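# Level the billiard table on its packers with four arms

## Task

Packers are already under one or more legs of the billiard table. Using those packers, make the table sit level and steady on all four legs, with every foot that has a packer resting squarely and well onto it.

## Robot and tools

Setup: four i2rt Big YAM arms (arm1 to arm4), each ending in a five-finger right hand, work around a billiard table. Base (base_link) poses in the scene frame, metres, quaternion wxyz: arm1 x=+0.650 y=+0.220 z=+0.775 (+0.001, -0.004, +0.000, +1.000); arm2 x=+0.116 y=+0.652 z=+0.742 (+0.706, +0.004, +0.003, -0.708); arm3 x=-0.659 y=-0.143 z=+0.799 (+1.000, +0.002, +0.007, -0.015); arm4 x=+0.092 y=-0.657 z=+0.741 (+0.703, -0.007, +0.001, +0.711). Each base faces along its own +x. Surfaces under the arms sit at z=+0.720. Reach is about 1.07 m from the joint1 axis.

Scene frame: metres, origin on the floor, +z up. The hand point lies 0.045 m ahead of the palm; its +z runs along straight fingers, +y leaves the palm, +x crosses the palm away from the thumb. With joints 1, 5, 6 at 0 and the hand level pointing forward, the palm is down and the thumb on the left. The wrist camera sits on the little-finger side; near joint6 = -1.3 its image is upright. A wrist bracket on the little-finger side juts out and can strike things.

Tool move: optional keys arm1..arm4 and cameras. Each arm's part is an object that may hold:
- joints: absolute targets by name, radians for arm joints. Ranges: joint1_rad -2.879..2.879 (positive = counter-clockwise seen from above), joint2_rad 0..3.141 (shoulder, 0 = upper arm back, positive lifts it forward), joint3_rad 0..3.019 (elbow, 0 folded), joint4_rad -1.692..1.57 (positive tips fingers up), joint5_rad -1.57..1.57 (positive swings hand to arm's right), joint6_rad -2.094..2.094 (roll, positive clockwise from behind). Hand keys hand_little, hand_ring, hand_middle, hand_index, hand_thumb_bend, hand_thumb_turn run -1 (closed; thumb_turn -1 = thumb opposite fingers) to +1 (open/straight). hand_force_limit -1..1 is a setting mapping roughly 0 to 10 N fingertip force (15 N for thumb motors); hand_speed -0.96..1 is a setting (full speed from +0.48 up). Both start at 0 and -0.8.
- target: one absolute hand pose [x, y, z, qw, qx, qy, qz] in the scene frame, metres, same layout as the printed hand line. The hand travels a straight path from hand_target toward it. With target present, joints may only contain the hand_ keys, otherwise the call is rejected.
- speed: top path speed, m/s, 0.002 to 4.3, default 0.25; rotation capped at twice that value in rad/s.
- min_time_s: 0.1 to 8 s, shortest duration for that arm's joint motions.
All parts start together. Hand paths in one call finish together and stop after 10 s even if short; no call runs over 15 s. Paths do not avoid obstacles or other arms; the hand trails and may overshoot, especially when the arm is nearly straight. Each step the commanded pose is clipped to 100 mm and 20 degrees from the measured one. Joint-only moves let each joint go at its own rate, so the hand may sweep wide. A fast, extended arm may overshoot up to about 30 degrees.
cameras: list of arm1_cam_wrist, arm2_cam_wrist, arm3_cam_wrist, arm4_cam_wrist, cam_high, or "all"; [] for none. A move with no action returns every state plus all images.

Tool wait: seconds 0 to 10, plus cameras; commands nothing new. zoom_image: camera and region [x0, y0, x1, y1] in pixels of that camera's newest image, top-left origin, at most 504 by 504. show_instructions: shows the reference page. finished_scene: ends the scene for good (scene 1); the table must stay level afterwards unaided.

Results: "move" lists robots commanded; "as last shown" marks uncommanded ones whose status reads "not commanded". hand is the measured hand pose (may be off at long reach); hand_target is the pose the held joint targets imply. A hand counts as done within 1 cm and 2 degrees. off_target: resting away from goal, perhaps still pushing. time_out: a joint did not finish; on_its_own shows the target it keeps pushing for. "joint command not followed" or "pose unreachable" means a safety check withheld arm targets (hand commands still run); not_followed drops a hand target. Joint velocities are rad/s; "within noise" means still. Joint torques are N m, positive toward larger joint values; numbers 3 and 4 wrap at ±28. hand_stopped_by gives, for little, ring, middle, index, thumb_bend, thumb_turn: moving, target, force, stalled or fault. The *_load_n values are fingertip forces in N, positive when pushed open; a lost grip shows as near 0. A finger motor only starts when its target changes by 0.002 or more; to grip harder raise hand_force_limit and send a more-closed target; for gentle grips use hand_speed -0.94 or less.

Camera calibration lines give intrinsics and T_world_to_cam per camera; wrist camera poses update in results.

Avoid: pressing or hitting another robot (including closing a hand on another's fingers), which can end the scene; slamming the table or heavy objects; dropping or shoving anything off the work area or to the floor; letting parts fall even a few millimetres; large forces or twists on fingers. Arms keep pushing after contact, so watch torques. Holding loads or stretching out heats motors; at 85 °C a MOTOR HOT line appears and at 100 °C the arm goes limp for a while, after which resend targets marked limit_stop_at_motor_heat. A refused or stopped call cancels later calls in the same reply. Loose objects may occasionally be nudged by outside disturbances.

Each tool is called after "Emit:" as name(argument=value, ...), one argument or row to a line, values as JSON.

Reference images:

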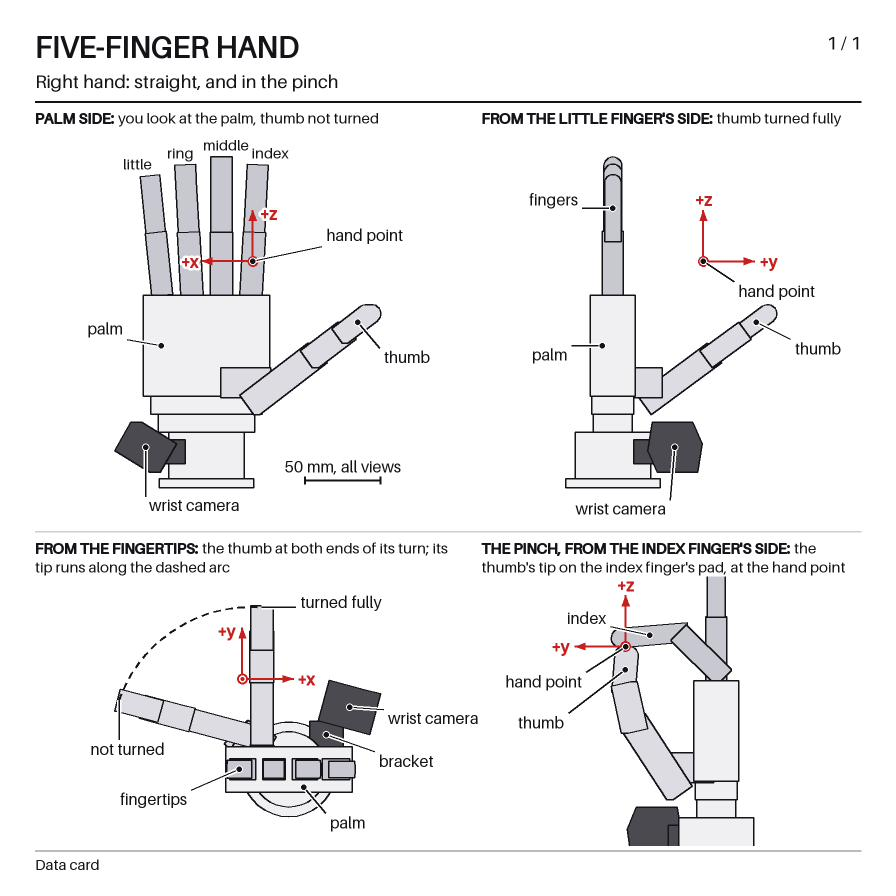

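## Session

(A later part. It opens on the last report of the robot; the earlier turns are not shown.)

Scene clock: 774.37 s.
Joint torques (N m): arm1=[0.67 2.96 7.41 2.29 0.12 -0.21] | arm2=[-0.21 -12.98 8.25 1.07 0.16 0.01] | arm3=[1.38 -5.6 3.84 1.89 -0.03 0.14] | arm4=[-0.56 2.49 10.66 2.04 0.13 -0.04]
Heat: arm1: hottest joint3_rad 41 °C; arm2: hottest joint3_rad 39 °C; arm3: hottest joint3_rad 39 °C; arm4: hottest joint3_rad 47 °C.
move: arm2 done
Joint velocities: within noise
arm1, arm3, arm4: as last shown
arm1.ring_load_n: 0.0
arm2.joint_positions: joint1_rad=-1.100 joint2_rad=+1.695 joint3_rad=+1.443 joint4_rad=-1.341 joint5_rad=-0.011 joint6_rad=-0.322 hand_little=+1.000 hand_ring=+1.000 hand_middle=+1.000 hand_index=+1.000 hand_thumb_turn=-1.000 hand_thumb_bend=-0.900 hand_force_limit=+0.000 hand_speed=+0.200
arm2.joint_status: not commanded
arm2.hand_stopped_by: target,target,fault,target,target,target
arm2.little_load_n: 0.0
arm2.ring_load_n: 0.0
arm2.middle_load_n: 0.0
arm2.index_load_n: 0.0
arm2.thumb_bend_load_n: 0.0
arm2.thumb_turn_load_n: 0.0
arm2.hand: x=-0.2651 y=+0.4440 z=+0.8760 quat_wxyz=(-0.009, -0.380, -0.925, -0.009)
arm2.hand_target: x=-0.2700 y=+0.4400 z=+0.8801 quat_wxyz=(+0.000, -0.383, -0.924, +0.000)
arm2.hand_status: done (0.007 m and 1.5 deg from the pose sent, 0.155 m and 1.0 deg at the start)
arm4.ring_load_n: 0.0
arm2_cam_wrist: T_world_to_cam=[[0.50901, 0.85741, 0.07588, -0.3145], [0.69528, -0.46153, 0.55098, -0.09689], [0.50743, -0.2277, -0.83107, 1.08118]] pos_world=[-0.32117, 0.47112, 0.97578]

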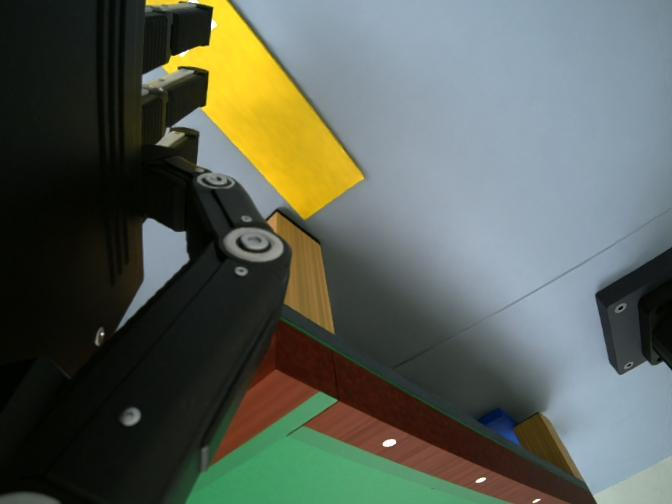

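Emit:
move(
  arm2={"target": [-0.20, 0.50, 1.08, 0, -0.3827, -0.9239, 0], "speed": 0.4, "joints": {"hand_index": -1, "hand_ring": -1, "hand_little": -1}},
  arm1={"joints": {"joint1_rad": 0.3, "joint2_rad": 0.4, "joint3_rad": 0.4, "joint4_rad": 0.0, "joint5_rad": 0.0, "joint6_rad": 0.0}, "min_time_s": 2},
)

Emit:
move(
  arm2={"target": [0.38, 0.36, 1.02, 0, 0.5, 0.866, 0], "speed": 0.4},
)

Emit:
move(
  arm2={"target": [0.380, 0.355, 0.86, 0, 0.5, 0.866, 0], "speed": 0.3},
  cameras=["cam_high"],
)

Emit:
zoom_image(
  camera="cam_high",
  region=[530, 140, 650, 240],
)

Scene clock: 830.50 s.
Joint torques (N m): arm1=[2.02 1.9 12.63 2.62 -0.05 0.06] | arm2=[-0.26 -8.35 9.5 0.16 -0.09 -0.06] | arm3=[1.32 -5.89 3.85 1.96 -0.05 0.1] | arm4=[-0.73 2.37 10.67 2.03 0.1 -0.03]
Heat: arm1: hottest joint3_rad 41 °C; arm2: hottest joint1_rad 37 °C; arm3: hottest joint3_rad 39 °C; arm4: hottest joint3_rad 48 °C.
move: arm1 done; arm2 off_target
Joint velocities: within noise
arm1.joint_positions: joint1_rad=+0.293 joint2_rad=+0.394 joint3_rad=+0.338 joint4_rad=-0.020 joint5_rad=+0.002 joint6_rad=-0.014 hand_little=+1.000 hand_ring=+1.000 hand_middle=+1.000 hand_index=+1.000 hand_thumb_turn=-1.000 hand_thumb_bend=-0.900 hand_force_limit=+0.000 hand_speed=+0.200
arm1.joint_status: all done
arm1.hand_stopped_by: target,target,target,target,target,target
arm1.little_load_n: 0.0
arm1.ring_load_n: 0.0
arm1.middle_load_n: 0.0
arm1.index_load_n: 0.0
arm1.thumb_bend_load_n: 0.0
arm1.thumb_turn_load_n: 0.0
arm1.hand: x=+0.3286 y=+0.0932 z=+1.0087 quat_wxyz=(-0.408, +0.436, +0.593, -0.540)
arm1.hand_target: x=+0.3226 y=+0.0875 z=+1.0527 quat_wxyz=(-0.418, +0.422, +0.571, -0.567)
arm1.hand_status: not commanded
arm2.joint_positions: joint1_rad=-1.151 joint2_rad=+1.360 joint3_rad=+1.606 joint4_rad=-1.690 joint5_rad=-0.011 joint6_rad=-0.362 hand_little=-1.000 hand_ring=-1.000 hand_middle=+1.000 hand_index=-0.943 hand_thumb_turn=-1.000 hand_thumb_bend=-0.900 hand_force_limit=+0.000 hand_speed=+0.200
arm2.joint_status: hand_index off_target (ended at -0.943, target -1.000); the others done
arm2.hand_stopped_by: target,target,fault,force,target,target
arm2.little_load_n: 0.0
arm2.ring_load_n: 0.0
arm2.middle_load_n: 0.0
arm2.index_load_n: 14.5
arm2.thumb_bend_load_n: 0.0
arm2.thumb_turn_load_n: -1.0
arm2.hand: x=-0.1971 y=+0.4996 z=+1.0738 quat_wxyz=(+0.041, -0.384, -0.921, +0.045)
arm2.hand_target: x=-0.1999 y=+0.5000 z=+1.0790 quat_wxyz=(+0.042, -0.382, -0.922, +0.047)
arm2.hand_status: off_target (0.007 m and 7.0 deg from the pose sent, 0.221 m and 1.5 deg at the start; a joint's target at an end of its range on 61 of 77 steps)
arm3, arm4: as last shown
pictures: none

Scene clock: 833.03 s.
Joint torques (N m): arm1=[2.02 1.85 12.6 2.65 -0.05 0.04] | arm2=[-0.91 -7.06 10.77 0.49 0.08 0.03] | arm3=[1.55 -5.83 3.82 1.87 -0.02 0.07] | arm4=[-0.5 2.26 10.5 2.14 0.14 -0.03]
Heat: arm1: hottest joint3_rad 42 °C; arm2: hottest joint3_rad 38 °C; arm3: hottest joint3_rad 39 °C; arm4: hottest joint3_rad 48 °C.
move: arm2 off_target
Joint velocities: within noise
arm1, arm3, arm4: as last shown
arm1.ring_load_n: -0.5
arm2.joint_positions: joint1_rad=+0.602 joint2_rad=+1.258 joint3_rad=+1.313 joint4_rad=-1.665 joint5_rad=+0.003 joint6_rad=+1.635 hand_little=-1.000 hand_ring=-1.000 hand_middle=+1.000 hand_index=-0.943 hand_thumb_turn=-1.000 hand_thumb_bend=-0.900 hand_force_limit=+0.000 hand_speed=+0.200
arm2.joint_status: not commanded
arm2.hand_stopped_by: target,target,fault,force,target,target
arm2.little_load_n: 0.0
arm2.ring_load_n: 0.0
arm2.middle_load_n: 0.0
arm2.index_load_n: 14.5
arm2.thumb_bend_load_n: 0.0
arm2.thumb_turn_load_n: -1.0
arm2.hand: x=+0.3753 y=+0.3718 z=+1.0025 quat_wxyz=(+0.021, -0.494, -0.869, -0.012)
arm2.hand_target: x=+0.3796 y=+0.3606 z=+1.0199 quat_wxyz=(+0.000, -0.500, -0.866, +0.000)
arm2.hand_status: off_target (0.022 m and 2.8 deg from the pose sent, 0.596 m and 16.3 deg at the start; a joint's target at an end of its range on 34 of 76 steps)
arm3.index_load_n: -0.5
pictures: none

Scene clock: 834.23 s.
Joint torques (N m): arm1=[2.02 1.85 12.62 2.62 -0.05 0.04] | arm2=[-1.08 -6.36 8.05 0.87 0 -0.02] | arm3=[1.44 -5.83 3.79 1.84 -0.06 0.12] | arm4=[-0.67 2.26 10.58 2.02 0.13 -0.03]
Heat: arm1: hottest joint3_rad 42 °C; arm2: hottest joint3_rad 38 °C; arm3: hottest joint3_rad 39 °C; arm4: hottest joint3_rad 48 °C.
move: arm2 done
Joint velocities: within noise
arm1, arm3, arm4: as last shown
arm1.ring_load_n: 0.0
arm2.joint_positions: joint1_rad=+0.595 joint2_rad=+1.325 joint3_rad=+0.981 joint4_rad=-1.241 joint5_rad=+0.004 joint6_rad=+1.635 hand_little=-1.000 hand_ring=-1.000 hand_middle=+1.000 hand_index=-0.943 hand_thumb_turn=-1.000 hand_thumb_bend=-0.900 hand_force_limit=+0.000 hand_speed=+0.200
arm2.joint_status: not commanded
arm2.hand_stopped_by: target,target,fault,force,target,target
arm2.little_load_n: 0.0
arm2.ring_load_n: 0.0
arm2.middle_load_n: 0.0
arm2.index_load_n: 14.5
arm2.thumb_bend_load_n: 0.0
arm2.thumb_turn_load_n: -0.5
arm2.hand: x=+0.3790 y=+0.3625 z=+0.8559 quat_wxyz=(+0.010, -0.498, -0.867, -0.006)
arm2.hand_target: x=+0.3800 y=+0.3551 z=+0.8602 quat_wxyz=(+0.000, -0.500, -0.866, +0.000)
arm2.hand_status: done (0.009 m and 1.3 deg from the pose sent, 0.144 m and 2.8 deg at the start)
arm3.index_load_n: 0.0
arm4.ring_load_n: -0.5

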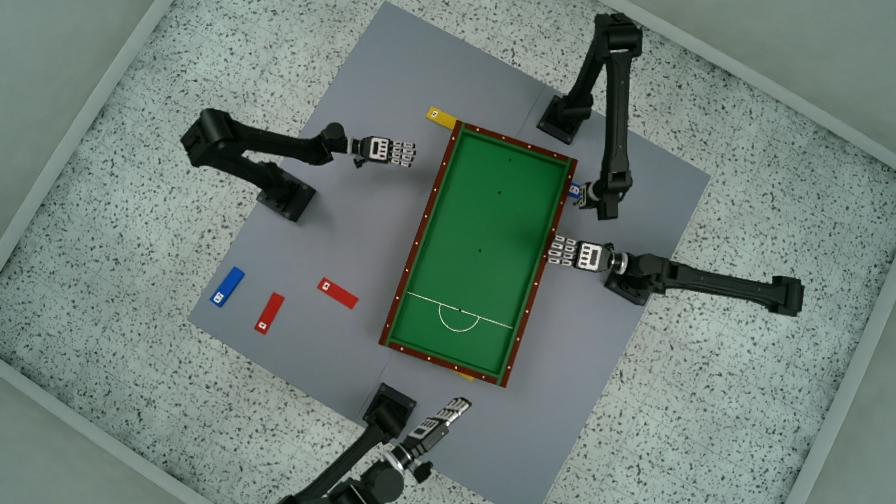

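Scaled by 4.200.

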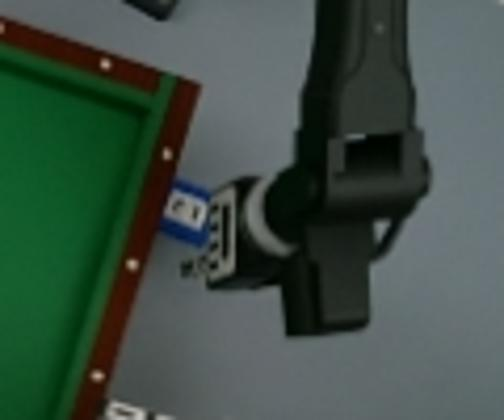

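Emit:
move(
  arm2={"joints":{"hand_index":-0.75}},
  cameras=["cam_high"],
)

Scene clock: 849.03 s.
Joint torques (N m): arm1=[2.02 1.9 12.62 2.63 -0.05 0.04] | arm2=[-0.91 -7.53 7.99 0.9 0.05 0.01] | arm3=[1.32 -6.01 3.92 1.95 -0.04 0.08] | arm4=[-0.97 2.78 10.66 2.13 0.14 -0.02]
Heat: arm1: hottest joint3_rad 46 °C; arm2: hottest joint1_rad 37 °C; arm3: hottest joint3_rad 39 °C; arm4: hottest joint3_rad 48 °C.
move: arm2 done
Joint velocities: within noise
arm1, arm3, arm4: as last shown
arm1.little_load_n: -0.5
arm2.joint_positions: joint1_rad=+0.595 joint2_rad=+1.325 joint3_rad=+0.981 joint4_rad=-1.241 joint5_rad=+0.004 joint6_rad=+1.635 hand_little=-1.000 hand_ring=-1.000 hand_middle=+1.000 hand_index=-0.751 hand_thumb_turn=-1.000 hand_thumb_bend=-0.900 hand_force_limit=+0.000 hand_speed=+0.200
arm2.joint_status: all done
arm2.hand_stopped_by: target,target,fault,target,target,target
arm2.little_load_n: 0.0
arm2.ring_load_n: 0.0
arm2.middle_load_n: 0.0
arm2.index_load_n: -1.5
arm2.thumb_bend_load_n: 0.0
arm2.thumb_turn_load_n: -0.5
arm2.hand: x=+0.3789 y=+0.3624 z=+0.8559 quat_wxyz=(+0.010, -0.498, -0.867, -0.006)
arm2.hand_target: x=+0.3799 y=+0.3550 z=+0.8602 quat_wxyz=(+0.000, -0.500, -0.866, +0.000)
arm2.hand_status: not commanded
arm3.thumb_bend_load_n: 0.5
arm4.ring_load_n: 0.0

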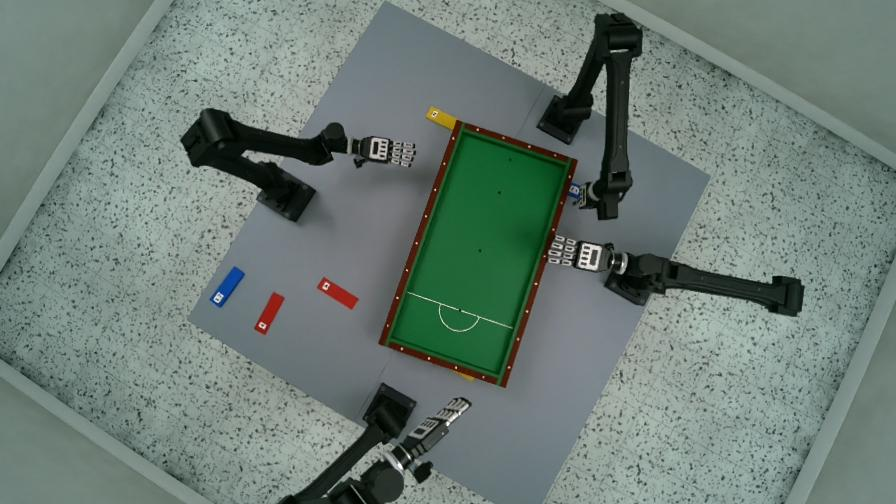

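Emit:
move(
  arm2={"target":[0.377,0.362,0.79,0,0.5,0.866,0],"speed":0.08},
  cameras=["cam_high"],
)

Emit:
zoom_image(
  camera="cam_high",
  region=[530, 140, 650, 240],
)

Scene clock: 852.43 s.
Joint torques (N m): arm1=[2.02 1.85 12.62 2.65 -0.05 0.04] | arm2=[0.21 -5.89 5.89 2.04 0 0.02] | arm3=[1.03 -5.83 3.81 1.83 -0.05 0.1] | arm4=[-0.67 2.2 10.67 2.03 0.09 -0.04]
Heat: arm1: hottest joint3_rad 46 °C; arm2: hottest joint1_rad 37 °C; arm3: hottest joint3_rad 39 °C; arm4: hottest joint3_rad 48 °C.
move: arm2 off_target
Joint velocities: within noise
arm1, arm3, arm4: as last shown
arm1.little_load_n: 0.0
arm2.joint_positions: joint1_rad=+0.595 joint2_rad=+1.368 joint3_rad=+0.863 joint4_rad=-1.054 joint5_rad=+0.004 joint6_rad=+1.635 hand_little=-1.000 hand_ring=-1.000 hand_middle=+1.000 hand_index=-0.751 hand_thumb_turn=-1.000 hand_thumb_bend=-0.900 hand_force_limit=+0.000 hand_speed=+0.200
arm2.joint_status: not commanded
arm2.hand_stopped_by: target,target,fault,target,target,target
arm2.little_load_n: 0.0
arm2.ring_load_n: 0.0
arm2.middle_load_n: 0.0
arm2.index_load_n: -2.0
arm2.thumb_bend_load_n: 0.0
arm2.thumb_turn_load_n: -0.5
arm2.hand: x=+0.3778 y=+0.3646 z=+0.8013 quat_wxyz=(-0.002, -0.498, -0.867, +0.000)
arm2.hand_target: x=+0.3767 y=+0.3623 z=+0.7904 quat_wxyz=(+0.000, -0.500, -0.866, +0.000)
arm2.hand_status: off_target (0.012 m and 0.4 deg from the pose sent, 0.066 m and 1.3 deg at the start)
arm3.thumb_bend_load_n: 0.0
arm4.little_load_n: -0.5
arm4.index_load_n: 0.5

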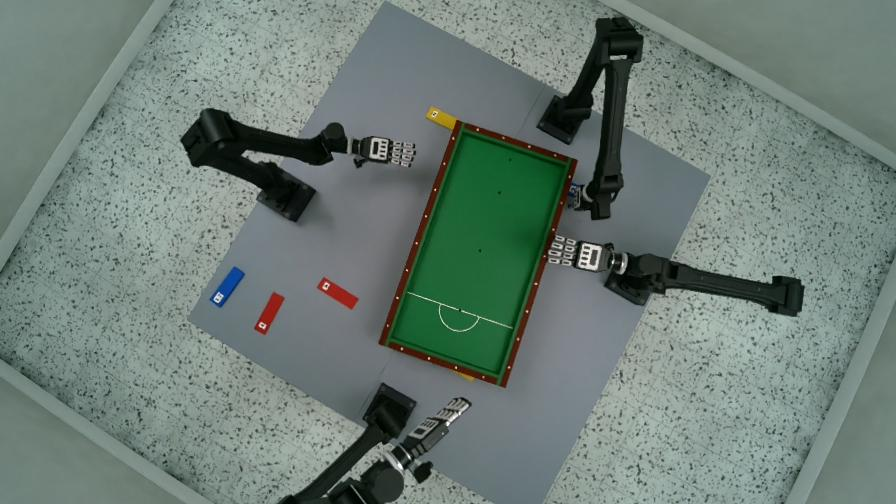

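Scaled by 4.200.

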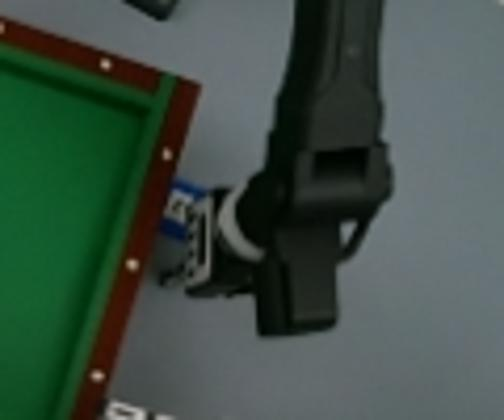

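Emit:
move(
  arm2={"target":[0.380,0.410,0.782,0,0.5,0.866,0],"speed":0.06},
  cameras=["cam_high"],
)

Emit:
zoom_image(
  camera="cam_high",
  region=[530, 140, 650, 240],
)

Scene clock: 856.03 s.
Joint torques (N m): arm1=[2.02 1.9 12.62 2.63 -0.05 0.04] | arm2=[2.14 -4.84 4.55 0.09 -0.86 0.13] | arm3=[1.44 -6.12 3.88 1.95 -0.04 0.08] | arm4=[-0.62 2.08 10.59 2.04 0.09 -0.06]
Heat: arm1: hottest joint3_rad 47 °C; arm2: hottest joint1_rad 37 °C; arm3: hottest joint3_rad 39 °C; arm4: hottest joint3_rad 48 °C.
move: arm2 off_target
Joint velocities: within noise
arm1, arm3, arm4: as last shown
arm2.joint_positions: joint1_rad=+0.661 joint2_rad=+1.286 joint3_rad=+0.779 joint4_rad=-0.998 joint5_rad=+0.030 joint6_rad=+1.720 hand_little=-1.000 hand_ring=-1.000 hand_middle=+1.000 hand_index=-0.751 hand_thumb_turn=-1.000 hand_thumb_bend=-0.900 hand_force_limit=+0.000 hand_speed=+0.200
arm2.joint_status: not commanded
arm2.hand_stopped_by: target,target,fault,target,target,target
arm2.little_load_n: 0.0
arm2.ring_load_n: 0.0
arm2.middle_load_n: 0.5
arm2.index_load_n: -1.5
arm2.thumb_bend_load_n: 0.0
arm2.thumb_turn_load_n: -0.5
arm2.hand: x=+0.3823 y=+0.3874 z=+0.8004 quat_wxyz=(-0.023, -0.506, -0.862, +0.022)
arm2.hand_target: x=+0.3790 y=+0.4098 z=+0.7830 quat_wxyz=(+0.000, -0.500, -0.866, +0.000)
arm2.hand_status: off_target (0.029 m and 3.7 deg from the pose sent, 0.049 m and 0.4 deg at the start)
arm4.little_load_n: 0.0
arm4.index_load_n: 0.0

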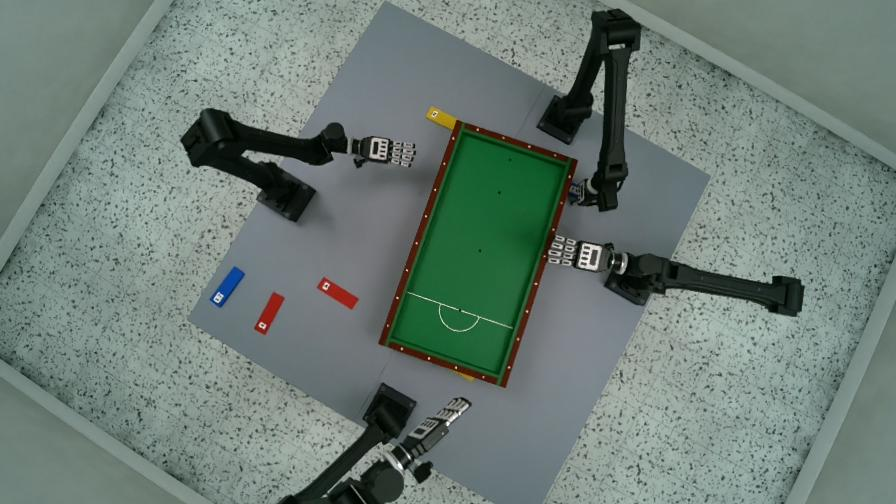

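Scaled by 4.200.

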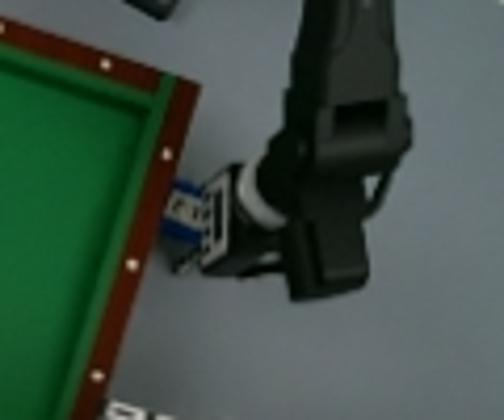

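Emit:
move(
  arm2={"target":[0.382,0.432,0.778,0,0.5,0.866,0],"speed":0.06},
  cameras=["cam_high"],
)

Emit:
zoom_image(
  camera="cam_high",
  region=[530, 140, 650, 240],
)

Scene clock: 859.57 s.
Joint torques (N m): arm1=[2.02 1.9 12.62 2.63 -0.05 0.04] | arm2=[0.44 -3.19 4.01 0.25 -1.05 0.05] | arm3=[1.32 -5.6 3.84 1.91 -0.05 0.09] | arm4=[-0.26 2.32 10.52 2.19 0.12 -0.06]
Heat: arm1: hottest joint3_rad 47 °C; arm2: hottest joint1_rad 37 °C; arm3: hottest joint3_rad 39 °C; arm4: hottest joint3_rad 48 °C.
move: arm2 off_target
Joint velocities: within noise
arm1: as last shown
arm1.middle_load_n: -0.5
arm2.joint_positions: joint1_rad=+0.708 joint2_rad=+1.246 joint3_rad=+0.741 joint4_rad=-0.988 joint5_rad=+0.036 joint6_rad=+1.771 hand_little=-1.000 hand_ring=-1.000 hand_middle=+1.000 hand_index=-0.751 hand_thumb_turn=-1.000 hand_thumb_bend=-0.900 hand_force_limit=+0.000 hand_speed=+0.200
arm2.joint_status: not commanded
arm2.hand_stopped_by: target,target,fault,target,target,target
arm2.little_load_n: 0.0
arm2.ring_load_n: 0.0
arm2.middle_load_n: 0.0
arm2.index_load_n: -1.5
arm2.thumb_bend_load_n: 0.0
arm2.thumb_turn_load_n: -1.0
arm2.hand: x=+0.3862 y=+0.4049 z=+0.8002 quat_wxyz=(-0.029, -0.508, -0.861, +0.025)
arm2.hand_target: x=+0.3807 y=+0.4315 z=+0.7795 quat_wxyz=(+0.000, -0.500, -0.866, +0.001)
arm2.hand_status: off_target (0.035 m and 4.5 deg from the pose sent, 0.050 m and 3.7 deg at the start)
arm3.joint_positions: joint1_rad=+1.055 joint2_rad=+1.498 joint3_rad=+0.336 joint4_rad=+0.993 joint5_rad=+0.588 joint6_rad=+0.088 hand_little=+1.000 hand_ring=+1.000 hand_middle=+1.000 hand_index=+0.985 hand_thumb_turn=-1.000 hand_thumb_bend=-0.900 hand_force_limit=+0.000 hand_speed=+0.200
arm3.joint_status: not commanded
arm3.hand_stopped_by: target,target,target,target,target,target
arm3.little_load_n: 0.0
arm3.ring_load_n: 0.0
arm3.middle_load_n: 0.0
arm3.index_load_n: 0.0
arm3.thumb_bend_load_n: 0.0
arm3.thumb_turn_load_n: 0.0
arm3.hand: x=-0.3540 y=+0.2060 z=+0.8590 quat_wxyz=(-0.549, +0.638, -0.410, +0.351)
arm3.hand_target: x=-0.3600 y=+0.2048 z=+0.8501 quat_wxyz=(-0.542, +0.646, -0.412, +0.345)
arm3.hand_status: not commanded
arm4.joint_positions: joint1_rad=-0.387 joint2_rad=+0.621 joint3_rad=+1.372 joint4_rad=-1.283 joint5_rad=+0.075 joint6_rad=-1.403 hand_little=+1.000 hand_ring=+1.000 hand_middle=+1.000 hand_index=+1.000 hand_thumb_turn=+1.000 hand_thumb_bend=+1.000 hand_force_limit=+0.000 hand_speed=-0.800
arm4.joint_status: not commanded
arm4.hand_stopped_by: target,target,target,target,target,target
arm4.little_load_n: 0.0
arm4.ring_load_n: 0.0
arm4.middle_load_n: 0.0
arm4.index_load_n: 0.0
arm4.thumb_bend_load_n: 0.0
arm4.thumb_turn_load_n: 0.0
arm4.hand: x=+0.2392 y=-0.4541 z=+1.2384 quat_wxyz=(-0.281, +0.764, +0.414, +0.407)
arm4.hand_target: x=+0.2386 y=-0.4553 z=+1.2474 quat_wxyz=(-0.287, +0.760, +0.412, +0.413)
arm4.hand_status: not commanded

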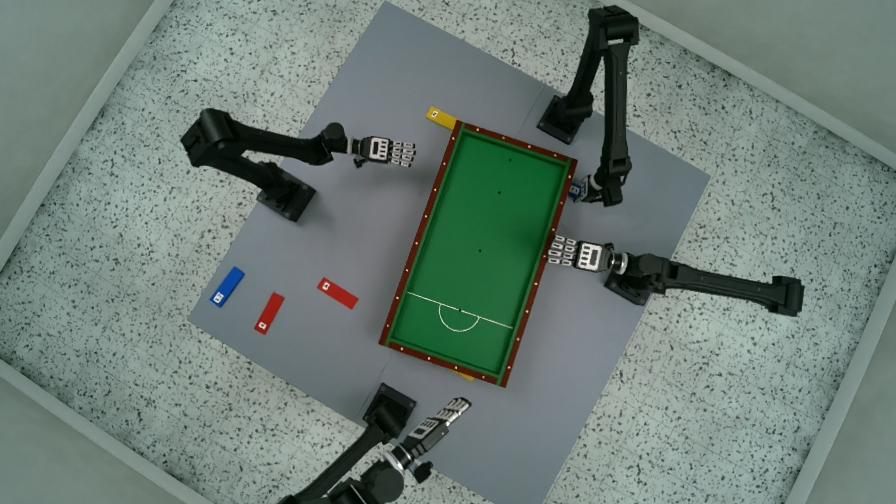

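Scaled by 4.200.

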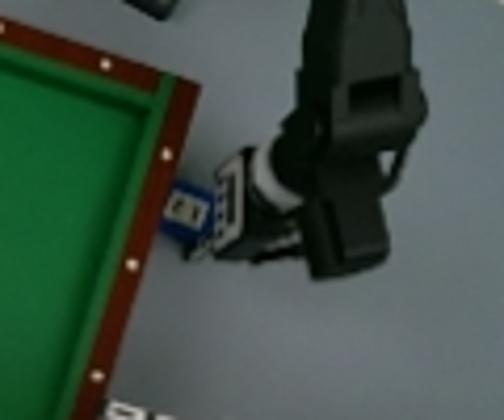

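Emit:
move(
  arm2={"target":[0.378,0.456,0.778,0,0.5,0.866,0],"speed":0.06},
  cameras=["cam_high"],
)

Emit:
zoom_image(
  camera="cam_high",
  region=[530, 140, 650, 240],
)

Scene clock: 863.63 s.
Joint torques (N m): arm1=[2.02 1.85 12.63 2.63 -0.05 0.04] | arm2=[1.61 -4.6 3.73 -1.02 -1.41 0.05] | arm3=[1.38 -6.07 3.75 1.78 -0.04 0.11] | arm4=[-0.62 2.08 10.55 2.22 0.13 0.01]
Heat: arm1: hottest joint3_rad 48 °C; arm2: hottest joint1_rad 37 °C; arm3: hottest joint3_rad 39 °C; arm4: hottest joint3_rad 48 °C.
move: arm2 off_target
Joint velocities: within noise
arm1, arm3, arm4: as last shown
arm1.middle_load_n: 0.0
arm2.joint_positions: joint1_rad=+0.746 joint2_rad=+1.199 joint3_rad=+0.700 joint4_rad=-0.969 joint5_rad=+0.048 joint6_rad=+1.819 hand_little=-1.000 hand_ring=-1.000 hand_middle=+1.000 hand_index=-0.751 hand_thumb_turn=-1.000 hand_thumb_bend=-0.900 hand_force_limit=+0.000 hand_speed=+0.200
arm2.joint_status: not commanded
arm2.hand_stopped_by: target,target,fault,target,target,target
arm2.little_load_n: 0.0
arm2.ring_load_n: 0.0
arm2.middle_load_n: 0.5
arm2.index_load_n: -1.5
arm2.thumb_bend_load_n: 0.0
arm2.thumb_turn_load_n: -1.0
arm2.hand: x=+0.3870 y=+0.4178 z=+0.8006 quat_wxyz=(-0.040, -0.512, -0.857, +0.033)
arm2.hand_target: x=+0.3767 y=+0.4541 z=+0.7795 quat_wxyz=(+0.000, -0.501, -0.866, +0.001)
arm2.hand_status: off_target (0.045 m and 6.2 deg from the pose sent, 0.056 m and 4.5 deg at the start)

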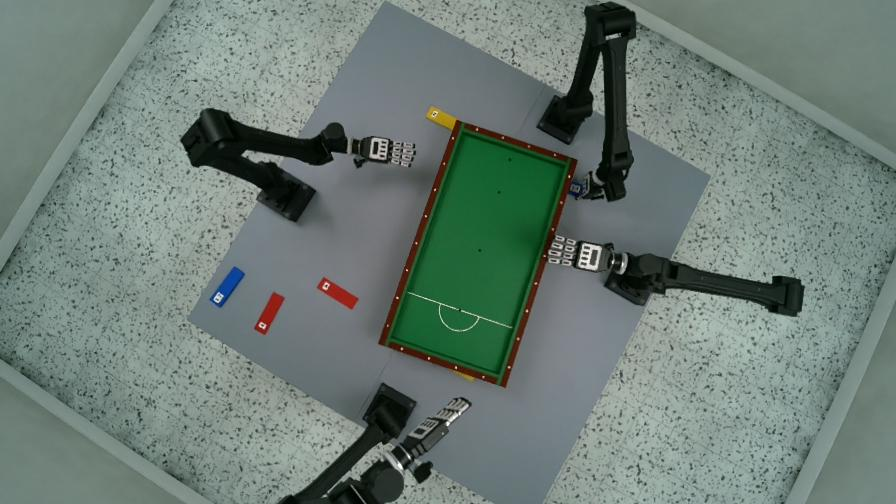

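Scaled by 4.200.

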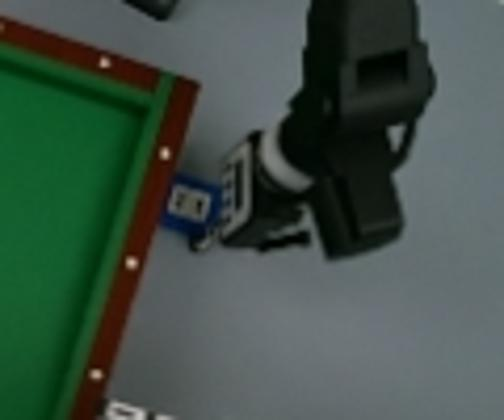

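Emit:
zoom_image(
  camera="cam_high",
  region=[560, 170, 600, 205],
)

Scaled by 12.600.

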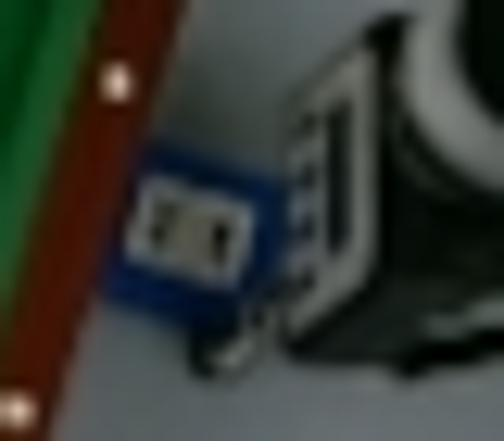

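Emit:
move(
  arm2={"target":[0.372,0.475,0.778,0,0.48,0.8773,0],"speed":0.06},
  cameras=["cam_high"],
)

Emit:
zoom_image(
  camera="cam_high",
  region=[550, 155, 610, 205],
)

Scene clock: 872.73 s.
Joint torques (N m): arm1=[2.02 1.85 12.63 2.62 -0.06 0.05] | arm2=[1.55 -4.31 3.7 -1.35 -1.2 -0.09] | arm3=[1.79 -6.3 3.77 1.87 -0.01 0.09] | arm4=[-0.91 2.2 10.51 2.07 0.07 -0.06]
Heat: arm1: hottest joint3_rad 49 °C; arm2: hottest joint1_rad 37 °C; arm3: hottest joint3_rad 39 °C; arm4: hottest joint3_rad 48 °C.
move: arm2 off_target
Joint velocities: within noise
arm1.joint_positions: joint1_rad=+0.293 joint2_rad=+0.394 joint3_rad=+0.338 joint4_rad=-0.020 joint5_rad=+0.002 joint6_rad=-0.014 hand_little=+1.000 hand_ring=+1.000 hand_middle=+1.000 hand_index=+1.000 hand_thumb_turn=-1.000 hand_thumb_bend=-0.900 hand_force_limit=+0.000 hand_speed=+0.200
arm1.joint_status: not commanded
arm1.hand_stopped_by: target,target,target,target,target,target
arm1.little_load_n: 0.0
arm1.ring_load_n: 0.0
arm1.middle_load_n: 0.0
arm1.index_load_n: 0.0
arm1.thumb_bend_load_n: 0.0
arm1.thumb_turn_load_n: 0.0
arm1.hand: x=+0.3286 y=+0.0932 z=+1.0087 quat_wxyz=(-0.408, +0.436, +0.593, -0.540)
arm1.hand_target: x=+0.3226 y=+0.0875 z=+1.0527 quat_wxyz=(-0.418, +0.422, +0.571, -0.567)
arm1.hand_status: not commanded
arm2.joint_positions: joint1_rad=+0.777 joint2_rad=+1.157 joint3_rad=+0.666 joint4_rad=-0.969 joint5_rad=+0.043 joint6_rad=+1.815 hand_little=-1.000 hand_ring=-1.000 hand_middle=+1.000 hand_index=-0.751 hand_thumb_turn=-1.000 hand_thumb_bend=-0.900 hand_force_limit=+0.000 hand_speed=+0.200
arm2.joint_status: not commanded
arm2.hand_stopped_by: target,target,fault,target,target,target
arm2.little_load_n: 0.0
arm2.ring_load_n: 0.0
arm2.middle_load_n: 0.0
arm2.index_load_n: -1.0
arm2.thumb_bend_load_n: 0.0
arm2.thumb_turn_load_n: -1.0
arm2.hand: x=+0.3861 y=+0.4358 z=+0.8010 quat_wxyz=(-0.046, -0.498, -0.866, +0.031)
arm2.hand_target: x=+0.3713 y=+0.4728 z=+0.7795 quat_wxyz=(+0.000, -0.481, -0.877, +0.000)
arm2.hand_status: off_target (0.048 m and 6.8 deg from the pose sent, 0.063 m and 7.4 deg at the start)
arm3, arm4: as last shown
arm3.thumb_bend_load_n: 0.5
arm4.ring_load_n: 0.5
arm4.index_load_n: 0.5

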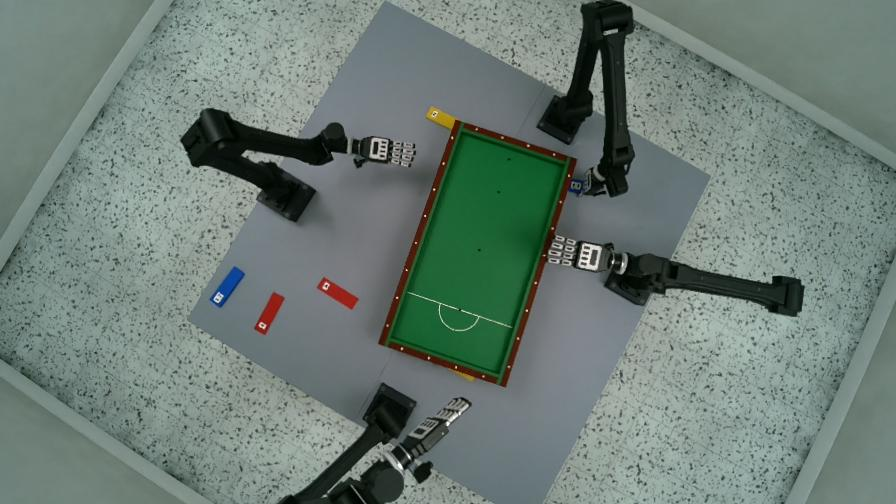

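Scaled by 8.400.

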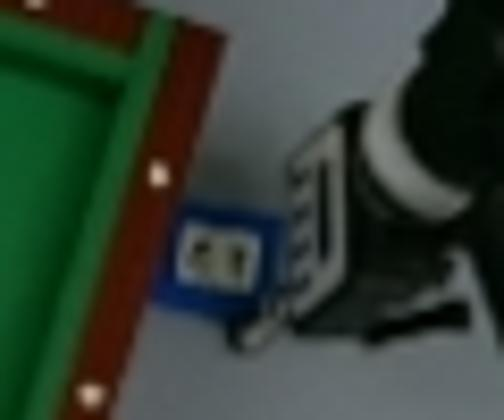

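Emit:
move(
  arm2={"target":[0.367,0.503,0.778,0,0.4384,0.8988,0],"speed":0.06},
  cameras=["cam_high"],
)

Emit:
zoom_image(
  camera="cam_high",
  region=[550, 155, 610, 205],
)

Scene clock: 880.23 s.
Joint torques (N m): arm1=[1.96 1.9 12.62 2.62 -0.05 0.04] | arm2=[1.26 -3.02 3.86 -1.92 -1.23 -0.15] | arm3=[1.26 -5.95 3.84 1.81 -0.03 0.1] | arm4=[-0.32 2.08 10.69 2.06 0.1 0.01]
Heat: arm1: hottest joint3_rad 50 °C; arm2: hottest joint1_rad 37 °C; arm3: hottest joint3_rad 39 °C; arm4: hottest joint3_rad 48 °C.
move: arm2 off_target
Joint velocities: within noise
arm1, arm3, arm4: as last shown
arm2.joint_positions: joint1_rad=+0.828 joint2_rad=+1.102 joint3_rad=+0.625 joint4_rad=-0.969 joint5_rad=+0.043 joint6_rad=+1.773 hand_little=-1.000 hand_ring=-1.000 hand_middle=+1.000 hand_index=-0.751 hand_thumb_turn=-1.000 hand_thumb_bend=-0.900 hand_force_limit=+0.000 hand_speed=+0.200
arm2.joint_status: not commanded
arm2.hand_stopped_by: target,target,fault,target,target,target
arm2.little_load_n: 0.5
arm2.ring_load_n: 0.0
arm2.middle_load_n: 0.5
arm2.index_load_n: -1.5
arm2.thumb_bend_load_n: 0.0
arm2.thumb_turn_load_n: -0.5
arm2.hand: x=+0.3859 y=+0.4625 z=+0.8009 quat_wxyz=(-0.052, -0.456, -0.888, +0.033)
arm2.hand_target: x=+0.3666 y=+0.5004 z=+0.7793 quat_wxyz=(+0.000, -0.439, -0.898, +0.001)
arm2.hand_status: off_target (0.050 m and 7.5 deg from the pose sent, 0.074 m and 10.0 deg at the start)
arm3.ring_load_n: -0.5
arm4.ring_load_n: 0.0
arm4.index_load_n: 0.0

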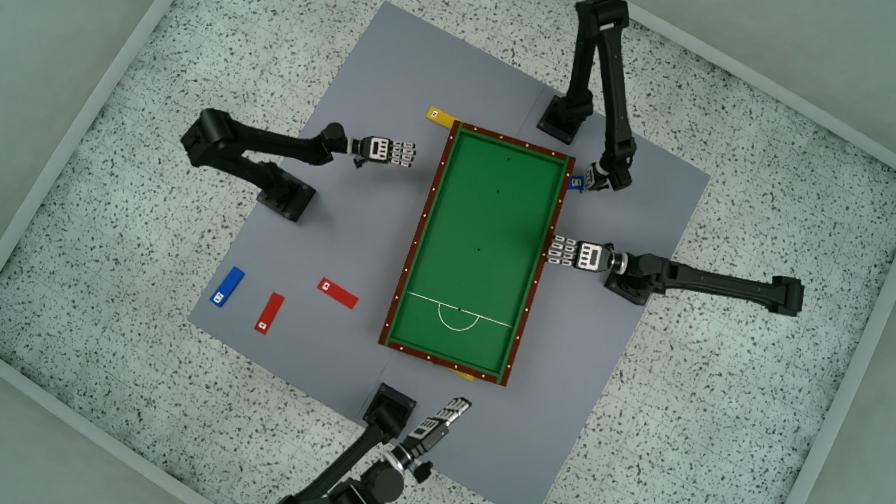

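Scaled by 8.400.

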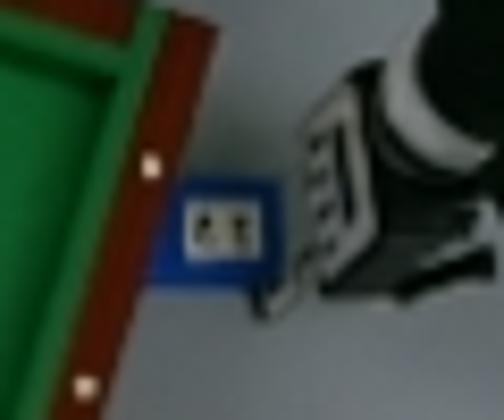

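Emit:
move(
  arm2={"target":[0.392,0.44,0.80,0,0.4384,0.8988,0],"speed":0.15},
)

Emit:
move(
  arm2={"target":[0.385,0.45,0.96,0,0.4384,0.8988,0],"speed":0.25},
  arm1={"target":[0.40,0.20,1.0,-0.408,0.436,0.593,-0.54],"speed":0.2},
)

Emit:
move(
  arm2={"target":[0.22,0.55,1.12,0,0.4384,0.8988,0],"speed":0.25},
)

Emit:
move(
  arm1={"target":[0.44,0.37,0.955,-0.6583,0.5869,0.4720,0.0110],"speed":0.3},
  cameras=["arm1_cam_wrist","cam_high"],
)

Scene clock: 918.63 s.
Joint torques (N m): arm1=[1.96 1.9 12.62 2.63 -0.05 0.05] | arm2=[-1.67 -3.31 8.25 1.1 0.02 -0.05] | arm3=[1.32 -5.77 3.89 1.88 -0.03 0.08] | arm4=[-1.03 2.67 10.51 2.1 0.08 0.02]
Heat: arm1: hottest joint3_rad 52 °C; arm2: hottest joint1_rad 37 °C; arm3: hottest joint3_rad 39 °C; arm4: hottest joint3_rad 48 °C.
move: arm2 off_target
Joint velocities: within noise
arm1, arm3, arm4: as last shown
arm1.middle_load_n: -0.5
arm2.joint_positions: joint1_rad=+0.768 joint2_rad=+1.230 joint3_rad=+0.734 joint4_rad=-1.071 joint5_rad=+0.006 joint6_rad=+1.674 hand_little=-1.000 hand_ring=-1.000 hand_middle=+1.000 hand_index=-0.751 hand_thumb_turn=-1.000 hand_thumb_bend=-0.900 hand_force_limit=+0.000 hand_speed=+0.200
arm2.joint_status: not commanded
arm2.hand_stopped_by: target,target,fault,target,target,target
arm2.little_load_n: 0.0
arm2.ring_load_n: 0.0
arm2.middle_load_n: 0.0
arm2.index_load_n: -1.5
arm2.thumb_bend_load_n: 0.0
arm2.thumb_turn_load_n: -0.5
arm2.hand: x=+0.3867 y=+0.4494 z=+0.8001 quat_wxyz=(+0.001, -0.439, -0.899, -0.001)
arm2.hand_target: x=+0.3917 y=+0.4401 z=+0.8001 quat_wxyz=(+0.000, -0.439, -0.899, +0.000)
arm2.hand_status: off_target (0.011 m and 0.2 deg from the pose sent, 0.023 m and 7.5 deg at the start)
arm3.ring_load_n: 0.0
arm3.thumb_bend_load_n: 0.0
pictures: none

Scene clock: 920.23 s.
Joint torques (N m): arm1=[1.14 3.84 7.61 1.44 -0.16 -0.23] | arm2=[-0.32 -5.01 10.39 0.35 0.01 0.05] | arm3=[1.26 -5.83 3.84 1.83 -0.06 0.09] | arm4=[-0.44 2.26 10.65 2.04 0.11 -0.08]
Heat: arm1: hottest joint3_rad 52 °C; arm2: hottest joint1_rad 37 °C; arm3: hottest joint3_rad 39 °C; arm4: hottest joint3_rad 48 °C.
move: arm1 done; arm2 off_target
Joint velocities: within noise
arm1.joint_positions: joint1_rad=-0.687 joint2_rad=+0.093 joint3_rad=+0.304 joint4_rad=-0.335 joint5_rad=-0.973 joint6_rad=-0.113 hand_little=+1.000 hand_ring=+1.000 hand_middle=+1.000 hand_index=+1.000 hand_thumb_turn=-1.000 hand_thumb_bend=-0.900 hand_force_limit=+0.000 hand_speed=+0.200
arm1.joint_status: not commanded
arm1.hand_stopped_by: target,target,target,target,target,target
arm1.little_load_n: 0.0
arm1.ring_load_n: 0.0
arm1.middle_load_n: 0.0
arm1.index_load_n: 0.0
arm1.thumb_bend_load_n: 0.0
arm1.thumb_turn_load_n: 0.0
arm1.hand: x=+0.3998 y=+0.1992 z=+1.0033 quat_wxyz=(-0.409, +0.436, +0.590, -0.543)
arm1.hand_target: x=+0.4000 y=+0.2000 z=+1.0000 quat_wxyz=(-0.408, +0.436, +0.593, -0.540)
arm1.hand_status: done (0.003 m and 0.4 deg from the pose sent, 0.129 m and 0.0 deg at the start)
arm2.joint_positions: joint1_rad=+0.768 joint2_rad=+1.098 joint3_rad=+1.039 joint4_rad=-1.525 joint5_rad=+0.006 joint6_rad=+1.674 hand_little=-1.000 hand_ring=-1.000 hand_middle=+1.000 hand_index=-0.751 hand_thumb_turn=-1.000 hand_thumb_bend=-0.900 hand_force_limit=+0.000 hand_speed=+0.200
arm2.joint_status: not commanded
arm2.hand_stopped_by: target,target,fault,target,target,target
arm2.little_load_n: 0.0
arm2.ring_load_n: 0.0
arm2.middle_load_n: 0.0
arm2.index_load_n: -1.5
arm2.thumb_bend_load_n: 0.0
arm2.thumb_turn_load_n: -1.0
arm2.hand: x=+0.3805 y=+0.4541 z=+0.9472 quat_wxyz=(+0.009, -0.439, -0.899, -0.004)
arm2.hand_target: x=+0.3848 y=+0.4502 z=+0.9598 quat_wxyz=(+0.000, -0.438, -0.899, +0.000)
arm2.hand_status: off_target (0.014 m and 1.1 deg from the pose sent, 0.160 m and 0.2 deg at the start)
arm3, arm4: as last shown
pictures: none

Scene clock: 923.00 s.
Joint torques (N m): arm1=[1.2 3.84 7.61 1.4 -0.16 -0.2] | arm2=[-1.49 6.24 9.5 1.25 -0.17 -0.11] | arm3=[2.08 -5.71 3.81 1.8 -0.06 0.1] | arm4=[-0.44 2.14 10.5 1.95 0.1 -0.05]
Heat: arm1: hottest joint3_rad 51 °C; arm2: hottest joint1_rad 37 °C; arm3: hottest joint3_rad 39 °C; arm4: hottest joint3_rad 48 °C.
move: arm2 off_target
Joint velocities: within noise
arm1, arm3, arm4: as last shown
arm1.thumb_turn_load_n: 0.5
arm2.joint_positions: joint1_rad=+0.329 joint2_rad=+0.337 joint3_rad=+1.086 joint4_rad=-1.690 joint5_rad=-0.005 joint6_rad=+1.176 hand_little=-1.000 hand_ring=-1.000 hand_middle=+1.000 hand_index=-0.751 hand_thumb_turn=-1.000 hand_thumb_bend=-0.900 hand_force_limit=+0.000 hand_speed=+0.200
arm2.joint_status: not commanded
arm2.hand_stopped_by: target,target,fault,target,target,target
arm2.little_load_n: 0.0
arm2.ring_load_n: 0.0
arm2.middle_load_n: 0.0
arm2.index_load_n: -1.5
arm2.thumb_bend_load_n: 0.0
arm2.thumb_turn_load_n: -1.0
arm2.hand: x=+0.2217 y=+0.5482 z=+1.1077 quat_wxyz=(-0.212, -0.392, -0.868, +0.220)
arm2.hand_target: x=+0.2208 y=+0.5492 z=+1.1191 quat_wxyz=(-0.215, -0.391, -0.866, +0.226)
arm2.hand_status: off_target (0.013 m and 35.7 deg from the pose sent, 0.255 m and 1.1 deg at the start; pose on its path clipped on 57 of 83 steps; a joint's target at an end of its range on 73 of 83 steps)
arm3.thumb_bend_load_n: 0.5
pictures: none

Scene clock: 925.97 s.
Joint torques (N m): arm1=[1.85 3.72 7.47 2.29 0.31 -0.2] | arm2=[-0.97 5.66 9.58 1.16 -0.08 -0.11] | arm3=[1.73 -5.77 3.95 1.87 -0.06 0.09] | arm4=[-0.38 2.49 10.62 2.06 0.11 -0.04]
Heat: arm1: hottest joint3_rad 50 °C; arm2: hottest joint1_rad 37 °C; arm3: hottest joint3_rad 39 °C; arm4: hottest joint3_rad 48 °C.
move: arm1 done
Joint velocities: within noise
arm1.joint_positions: joint1_rad=+0.033 joint2_rad=+0.126 joint3_rad=+0.245 joint4_rad=-0.348 joint5_rad=+0.933 joint6_rad=-0.494 hand_little=+1.000 hand_ring=+1.000 hand_middle=+1.000 hand_index=+1.000 hand_thumb_turn=-1.000 hand_thumb_bend=-0.900 hand_force_limit=+0.000 hand_speed=+0.200
arm1.joint_status: not commanded
arm1.hand_stopped_by: target,target,target,target,target,target
arm1.little_load_n: 0.0
arm1.ring_load_n: 0.0
arm1.middle_load_n: 0.0
arm1.index_load_n: 0.0
arm1.thumb_bend_load_n: 0.0
arm1.thumb_turn_load_n: 0.0
arm1.hand: x=+0.4416 y=+0.3703 z=+0.9555 quat_wxyz=(-0.656, +0.591, +0.469, +0.010)
arm1.hand_target: x=+0.4401 y=+0.3699 z=+0.9550 quat_wxyz=(-0.658, +0.587, +0.472, +0.011)
arm1.hand_status: done (0.002 m and 0.6 deg from the pose sent, 0.182 m and 74.2 deg at the start; a joint's target at an end of its range on 41 of 89 steps)
arm2, arm3, arm4: as last shown
arm2.joint_positions: joint1_rad=+0.329 joint2_rad=+0.337 joint3_rad=+1.086 joint4_rad=-1.690 joint5_rad=-0.005 joint6_rad=+1.175 hand_little=-1.000 hand_ring=-1.000 hand_middle=+1.000 hand_index=-0.751 hand_thumb_turn=-1.000 hand_thumb_bend=-0.900 hand_force_limit=+0.000 hand_speed=+0.200
arm2.hand: x=+0.2217 y=+0.5482 z=+1.1076 quat_wxyz=(-0.211, -0.392, -0.868, +0.220)
arm2.hand_target: x=+0.2208 y=+0.5491 z=+1.1191 quat_wxyz=(-0.214, -0.391, -0.866, +0.226)
arm3.thumb_bend_load_n: 0.0
arm1_cam_wrist: T_world_to_cam=[[0.67238, 0.45016, -0.58759, 0.10002], [-0.01789, -0.7837, -0.62088, 0.88989], [-0.73999, 0.42798, -0.51889, 0.77552]] pos_world=[0.52254, 0.32048, 1.0137]

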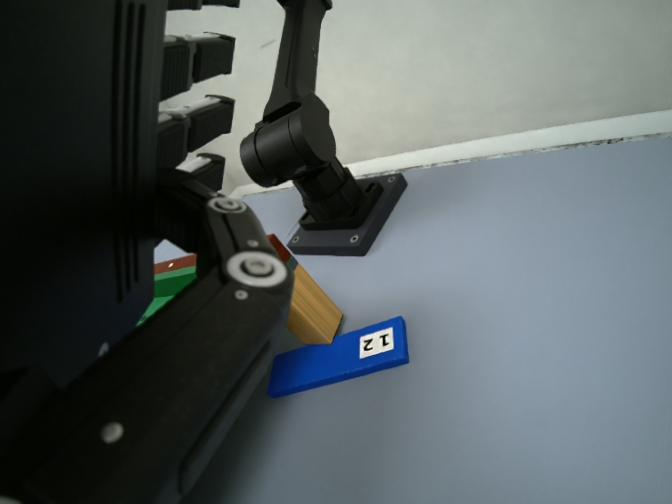

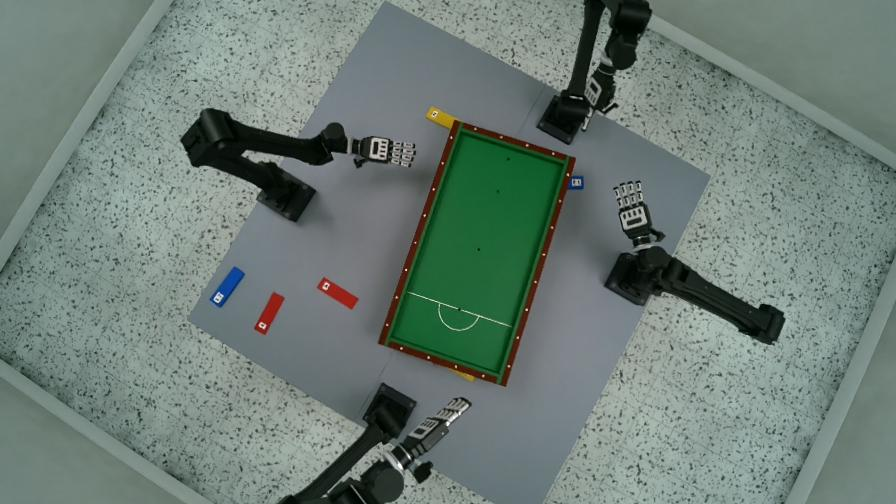

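Emit:
zoom_image(
  camera="arm1_cam_wrist",
  region=[250, 230, 430, 410],
)

Emit:
zoom_image(
  camera="cam_high",
  region=[550, 155, 610, 205],
)

Scaled by 2.800 from the camera's image (finer frame: 960x720).

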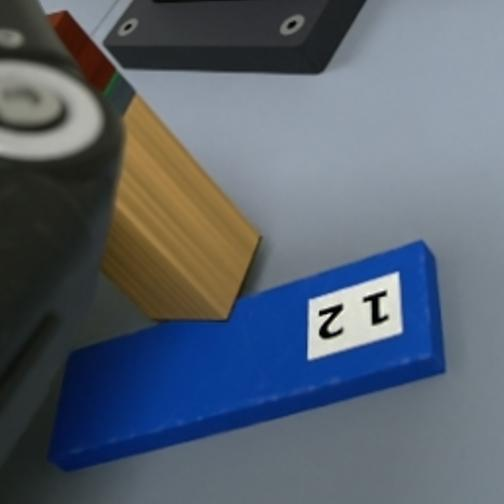

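Scaled by 8.400.

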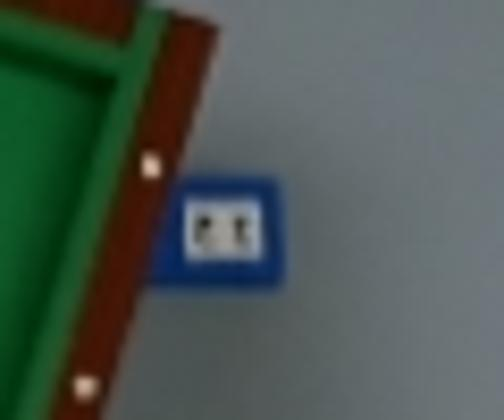

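Emit:
move(
  arm1={"target":[0.40,0.20,1.0,0.4470,-0.8587,-0.2221,0.1156],"speed":0.3},
  cameras=["arm1_cam_wrist","cam_high"],
)

Scene clock: 981.33 s.
Joint torques (N m): arm1=[2.14 -0.85 10.36 0.01 0.84 -0.01] | arm2=[-1.2 5.83 9.5 1.35 -0.22 -0.05] | arm3=[1.49 -5.89 3.85 1.83 -0.05 0.11] | arm4=[-0.85 2.08 10.45 2.03 0.11 -0.01]
Heat: arm1: hottest joint3_rad 44 °C; arm2: hottest joint3_rad 39 °C; arm3: hottest joint3_rad 39 °C; arm4: hottest joint3_rad 48 °C.
move: arm1 off_target
Joint velocities: within noise
arm1.joint_positions: joint1_rad=+0.604 joint2_rad=+0.842 joint3_rad=+0.798 joint4_rad=-1.695 joint5_rad=+0.948 joint6_rad=+1.728 hand_little=+1.000 hand_ring=+1.000 hand_middle=+1.000 hand_index=+1.000 hand_thumb_turn=-1.000 hand_thumb_bend=-0.900 hand_force_limit=+0.000 hand_speed=+0.200
arm1.joint_status: not commanded
arm1.hand_stopped_by: target,target,target,target,target,target
arm1.little_load_n: 0.0
arm1.ring_load_n: 0.0
arm1.middle_load_n: 0.0
arm1.index_load_n: 0.0
arm1.thumb_bend_load_n: 0.0
arm1.thumb_turn_load_n: 0.0
arm1.hand: x=+0.4103 y=+0.2089 z=+0.9797 quat_wxyz=(-0.450, +0.856, +0.235, -0.096)
arm1.hand_target: x=+0.4002 y=+0.2008 z=+0.9994 quat_wxyz=(-0.444, +0.859, +0.224, -0.118)
arm1.hand_status: off_target (0.024 m and 2.7 deg from the pose sent, 0.181 m and 50.7 deg at the start; a joint's target at an end of its range on 26 of 78 steps)
arm2: as last shown
arm2.middle_load_n: 0.5
arm2.thumb_turn_load_n: -0.5
arm3.joint_positions: joint1_rad=+1.055 joint2_rad=+1.498 joint3_rad=+0.336 joint4_rad=+0.993 joint5_rad=+0.588 joint6_rad=+0.088 hand_little=+1.000 hand_ring=+1.000 hand_middle=+1.000 hand_index=+0.985 hand_thumb_turn=-1.000 hand_thumb_bend=-0.900 hand_force_limit=+0.000 hand_speed=+0.200
arm3.joint_status: not commanded
arm3.hand_stopped_by: target,target,target,target,target,target
arm3.little_load_n: 0.0
arm3.ring_load_n: 0.0
arm3.middle_load_n: 0.0
arm3.index_load_n: 0.0
arm3.thumb_bend_load_n: 0.0
arm3.thumb_turn_load_n: 0.0
arm3.hand: x=-0.3540 y=+0.2060 z=+0.8590 quat_wxyz=(-0.549, +0.638, -0.410, +0.351)
arm3.hand_target: x=-0.3600 y=+0.2048 z=+0.8501 quat_wxyz=(-0.542, +0.646, -0.412, +0.345)
arm3.hand_status: not commanded
arm4.joint_positions: joint1_rad=-0.387 joint2_rad=+0.621 joint3_rad=+1.372 joint4_rad=-1.283 joint5_rad=+0.075 joint6_rad=-1.403 hand_little=+1.000 hand_ring=+1.000 hand_middle=+1.000 hand_index=+1.000 hand_thumb_turn=+1.000 hand_thumb_bend=+1.000 hand_force_limit=+0.000 hand_speed=-0.800
arm4.joint_status: not commanded
arm4.hand_stopped_by: target,target,target,target,target,target
arm4.little_load_n: 0.0
arm4.ring_load_n: 0.0
arm4.middle_load_n: 0.0
arm4.index_load_n: 0.0
arm4.thumb_bend_load_n: 0.0
arm4.thumb_turn_load_n: 0.0
arm4.hand: x=+0.2392 y=-0.4541 z=+1.2384 quat_wxyz=(-0.281, +0.764, +0.414, +0.407)
arm4.hand_target: x=+0.2386 y=-0.4553 z=+1.2474 quat_wxyz=(-0.287, +0.760, +0.412, +0.413)
arm4.hand_status: not commanded
arm1_cam_wrist: T_world_to_cam=[[0.51427, -0.32545, -0.79348, 0.63659], [-0.45093, -0.8896, 0.07261, 0.2983], [-0.72951, 0.32046, -0.60425, 0.93571]] pos_world=[0.48974, 0.17269, 1.04886]

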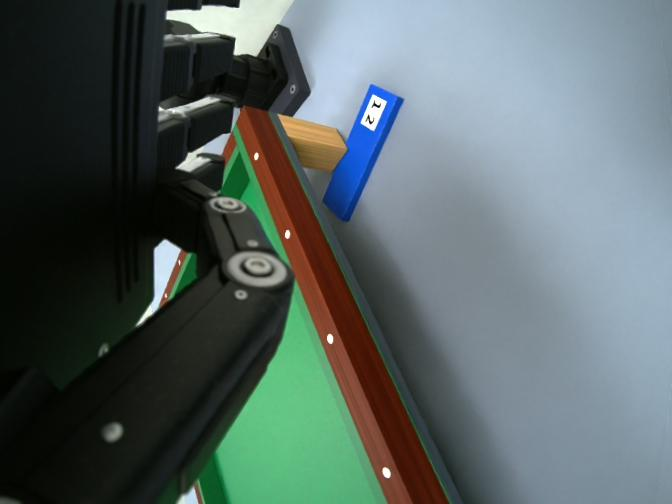

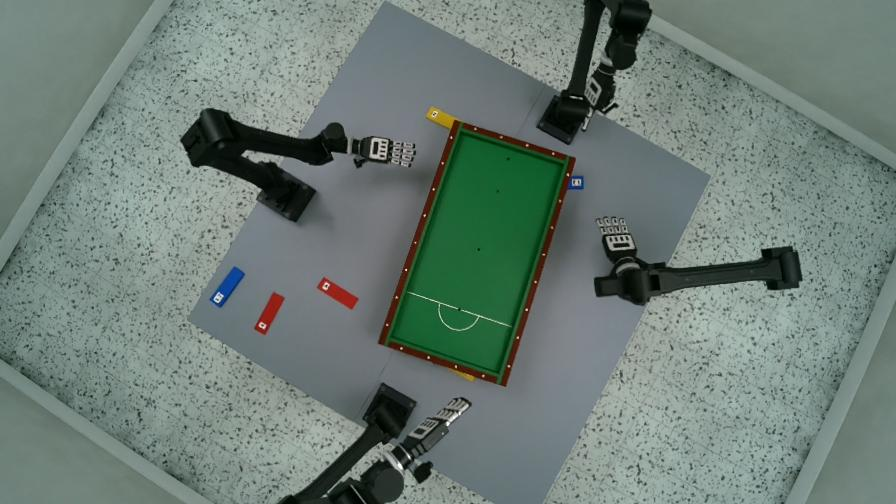

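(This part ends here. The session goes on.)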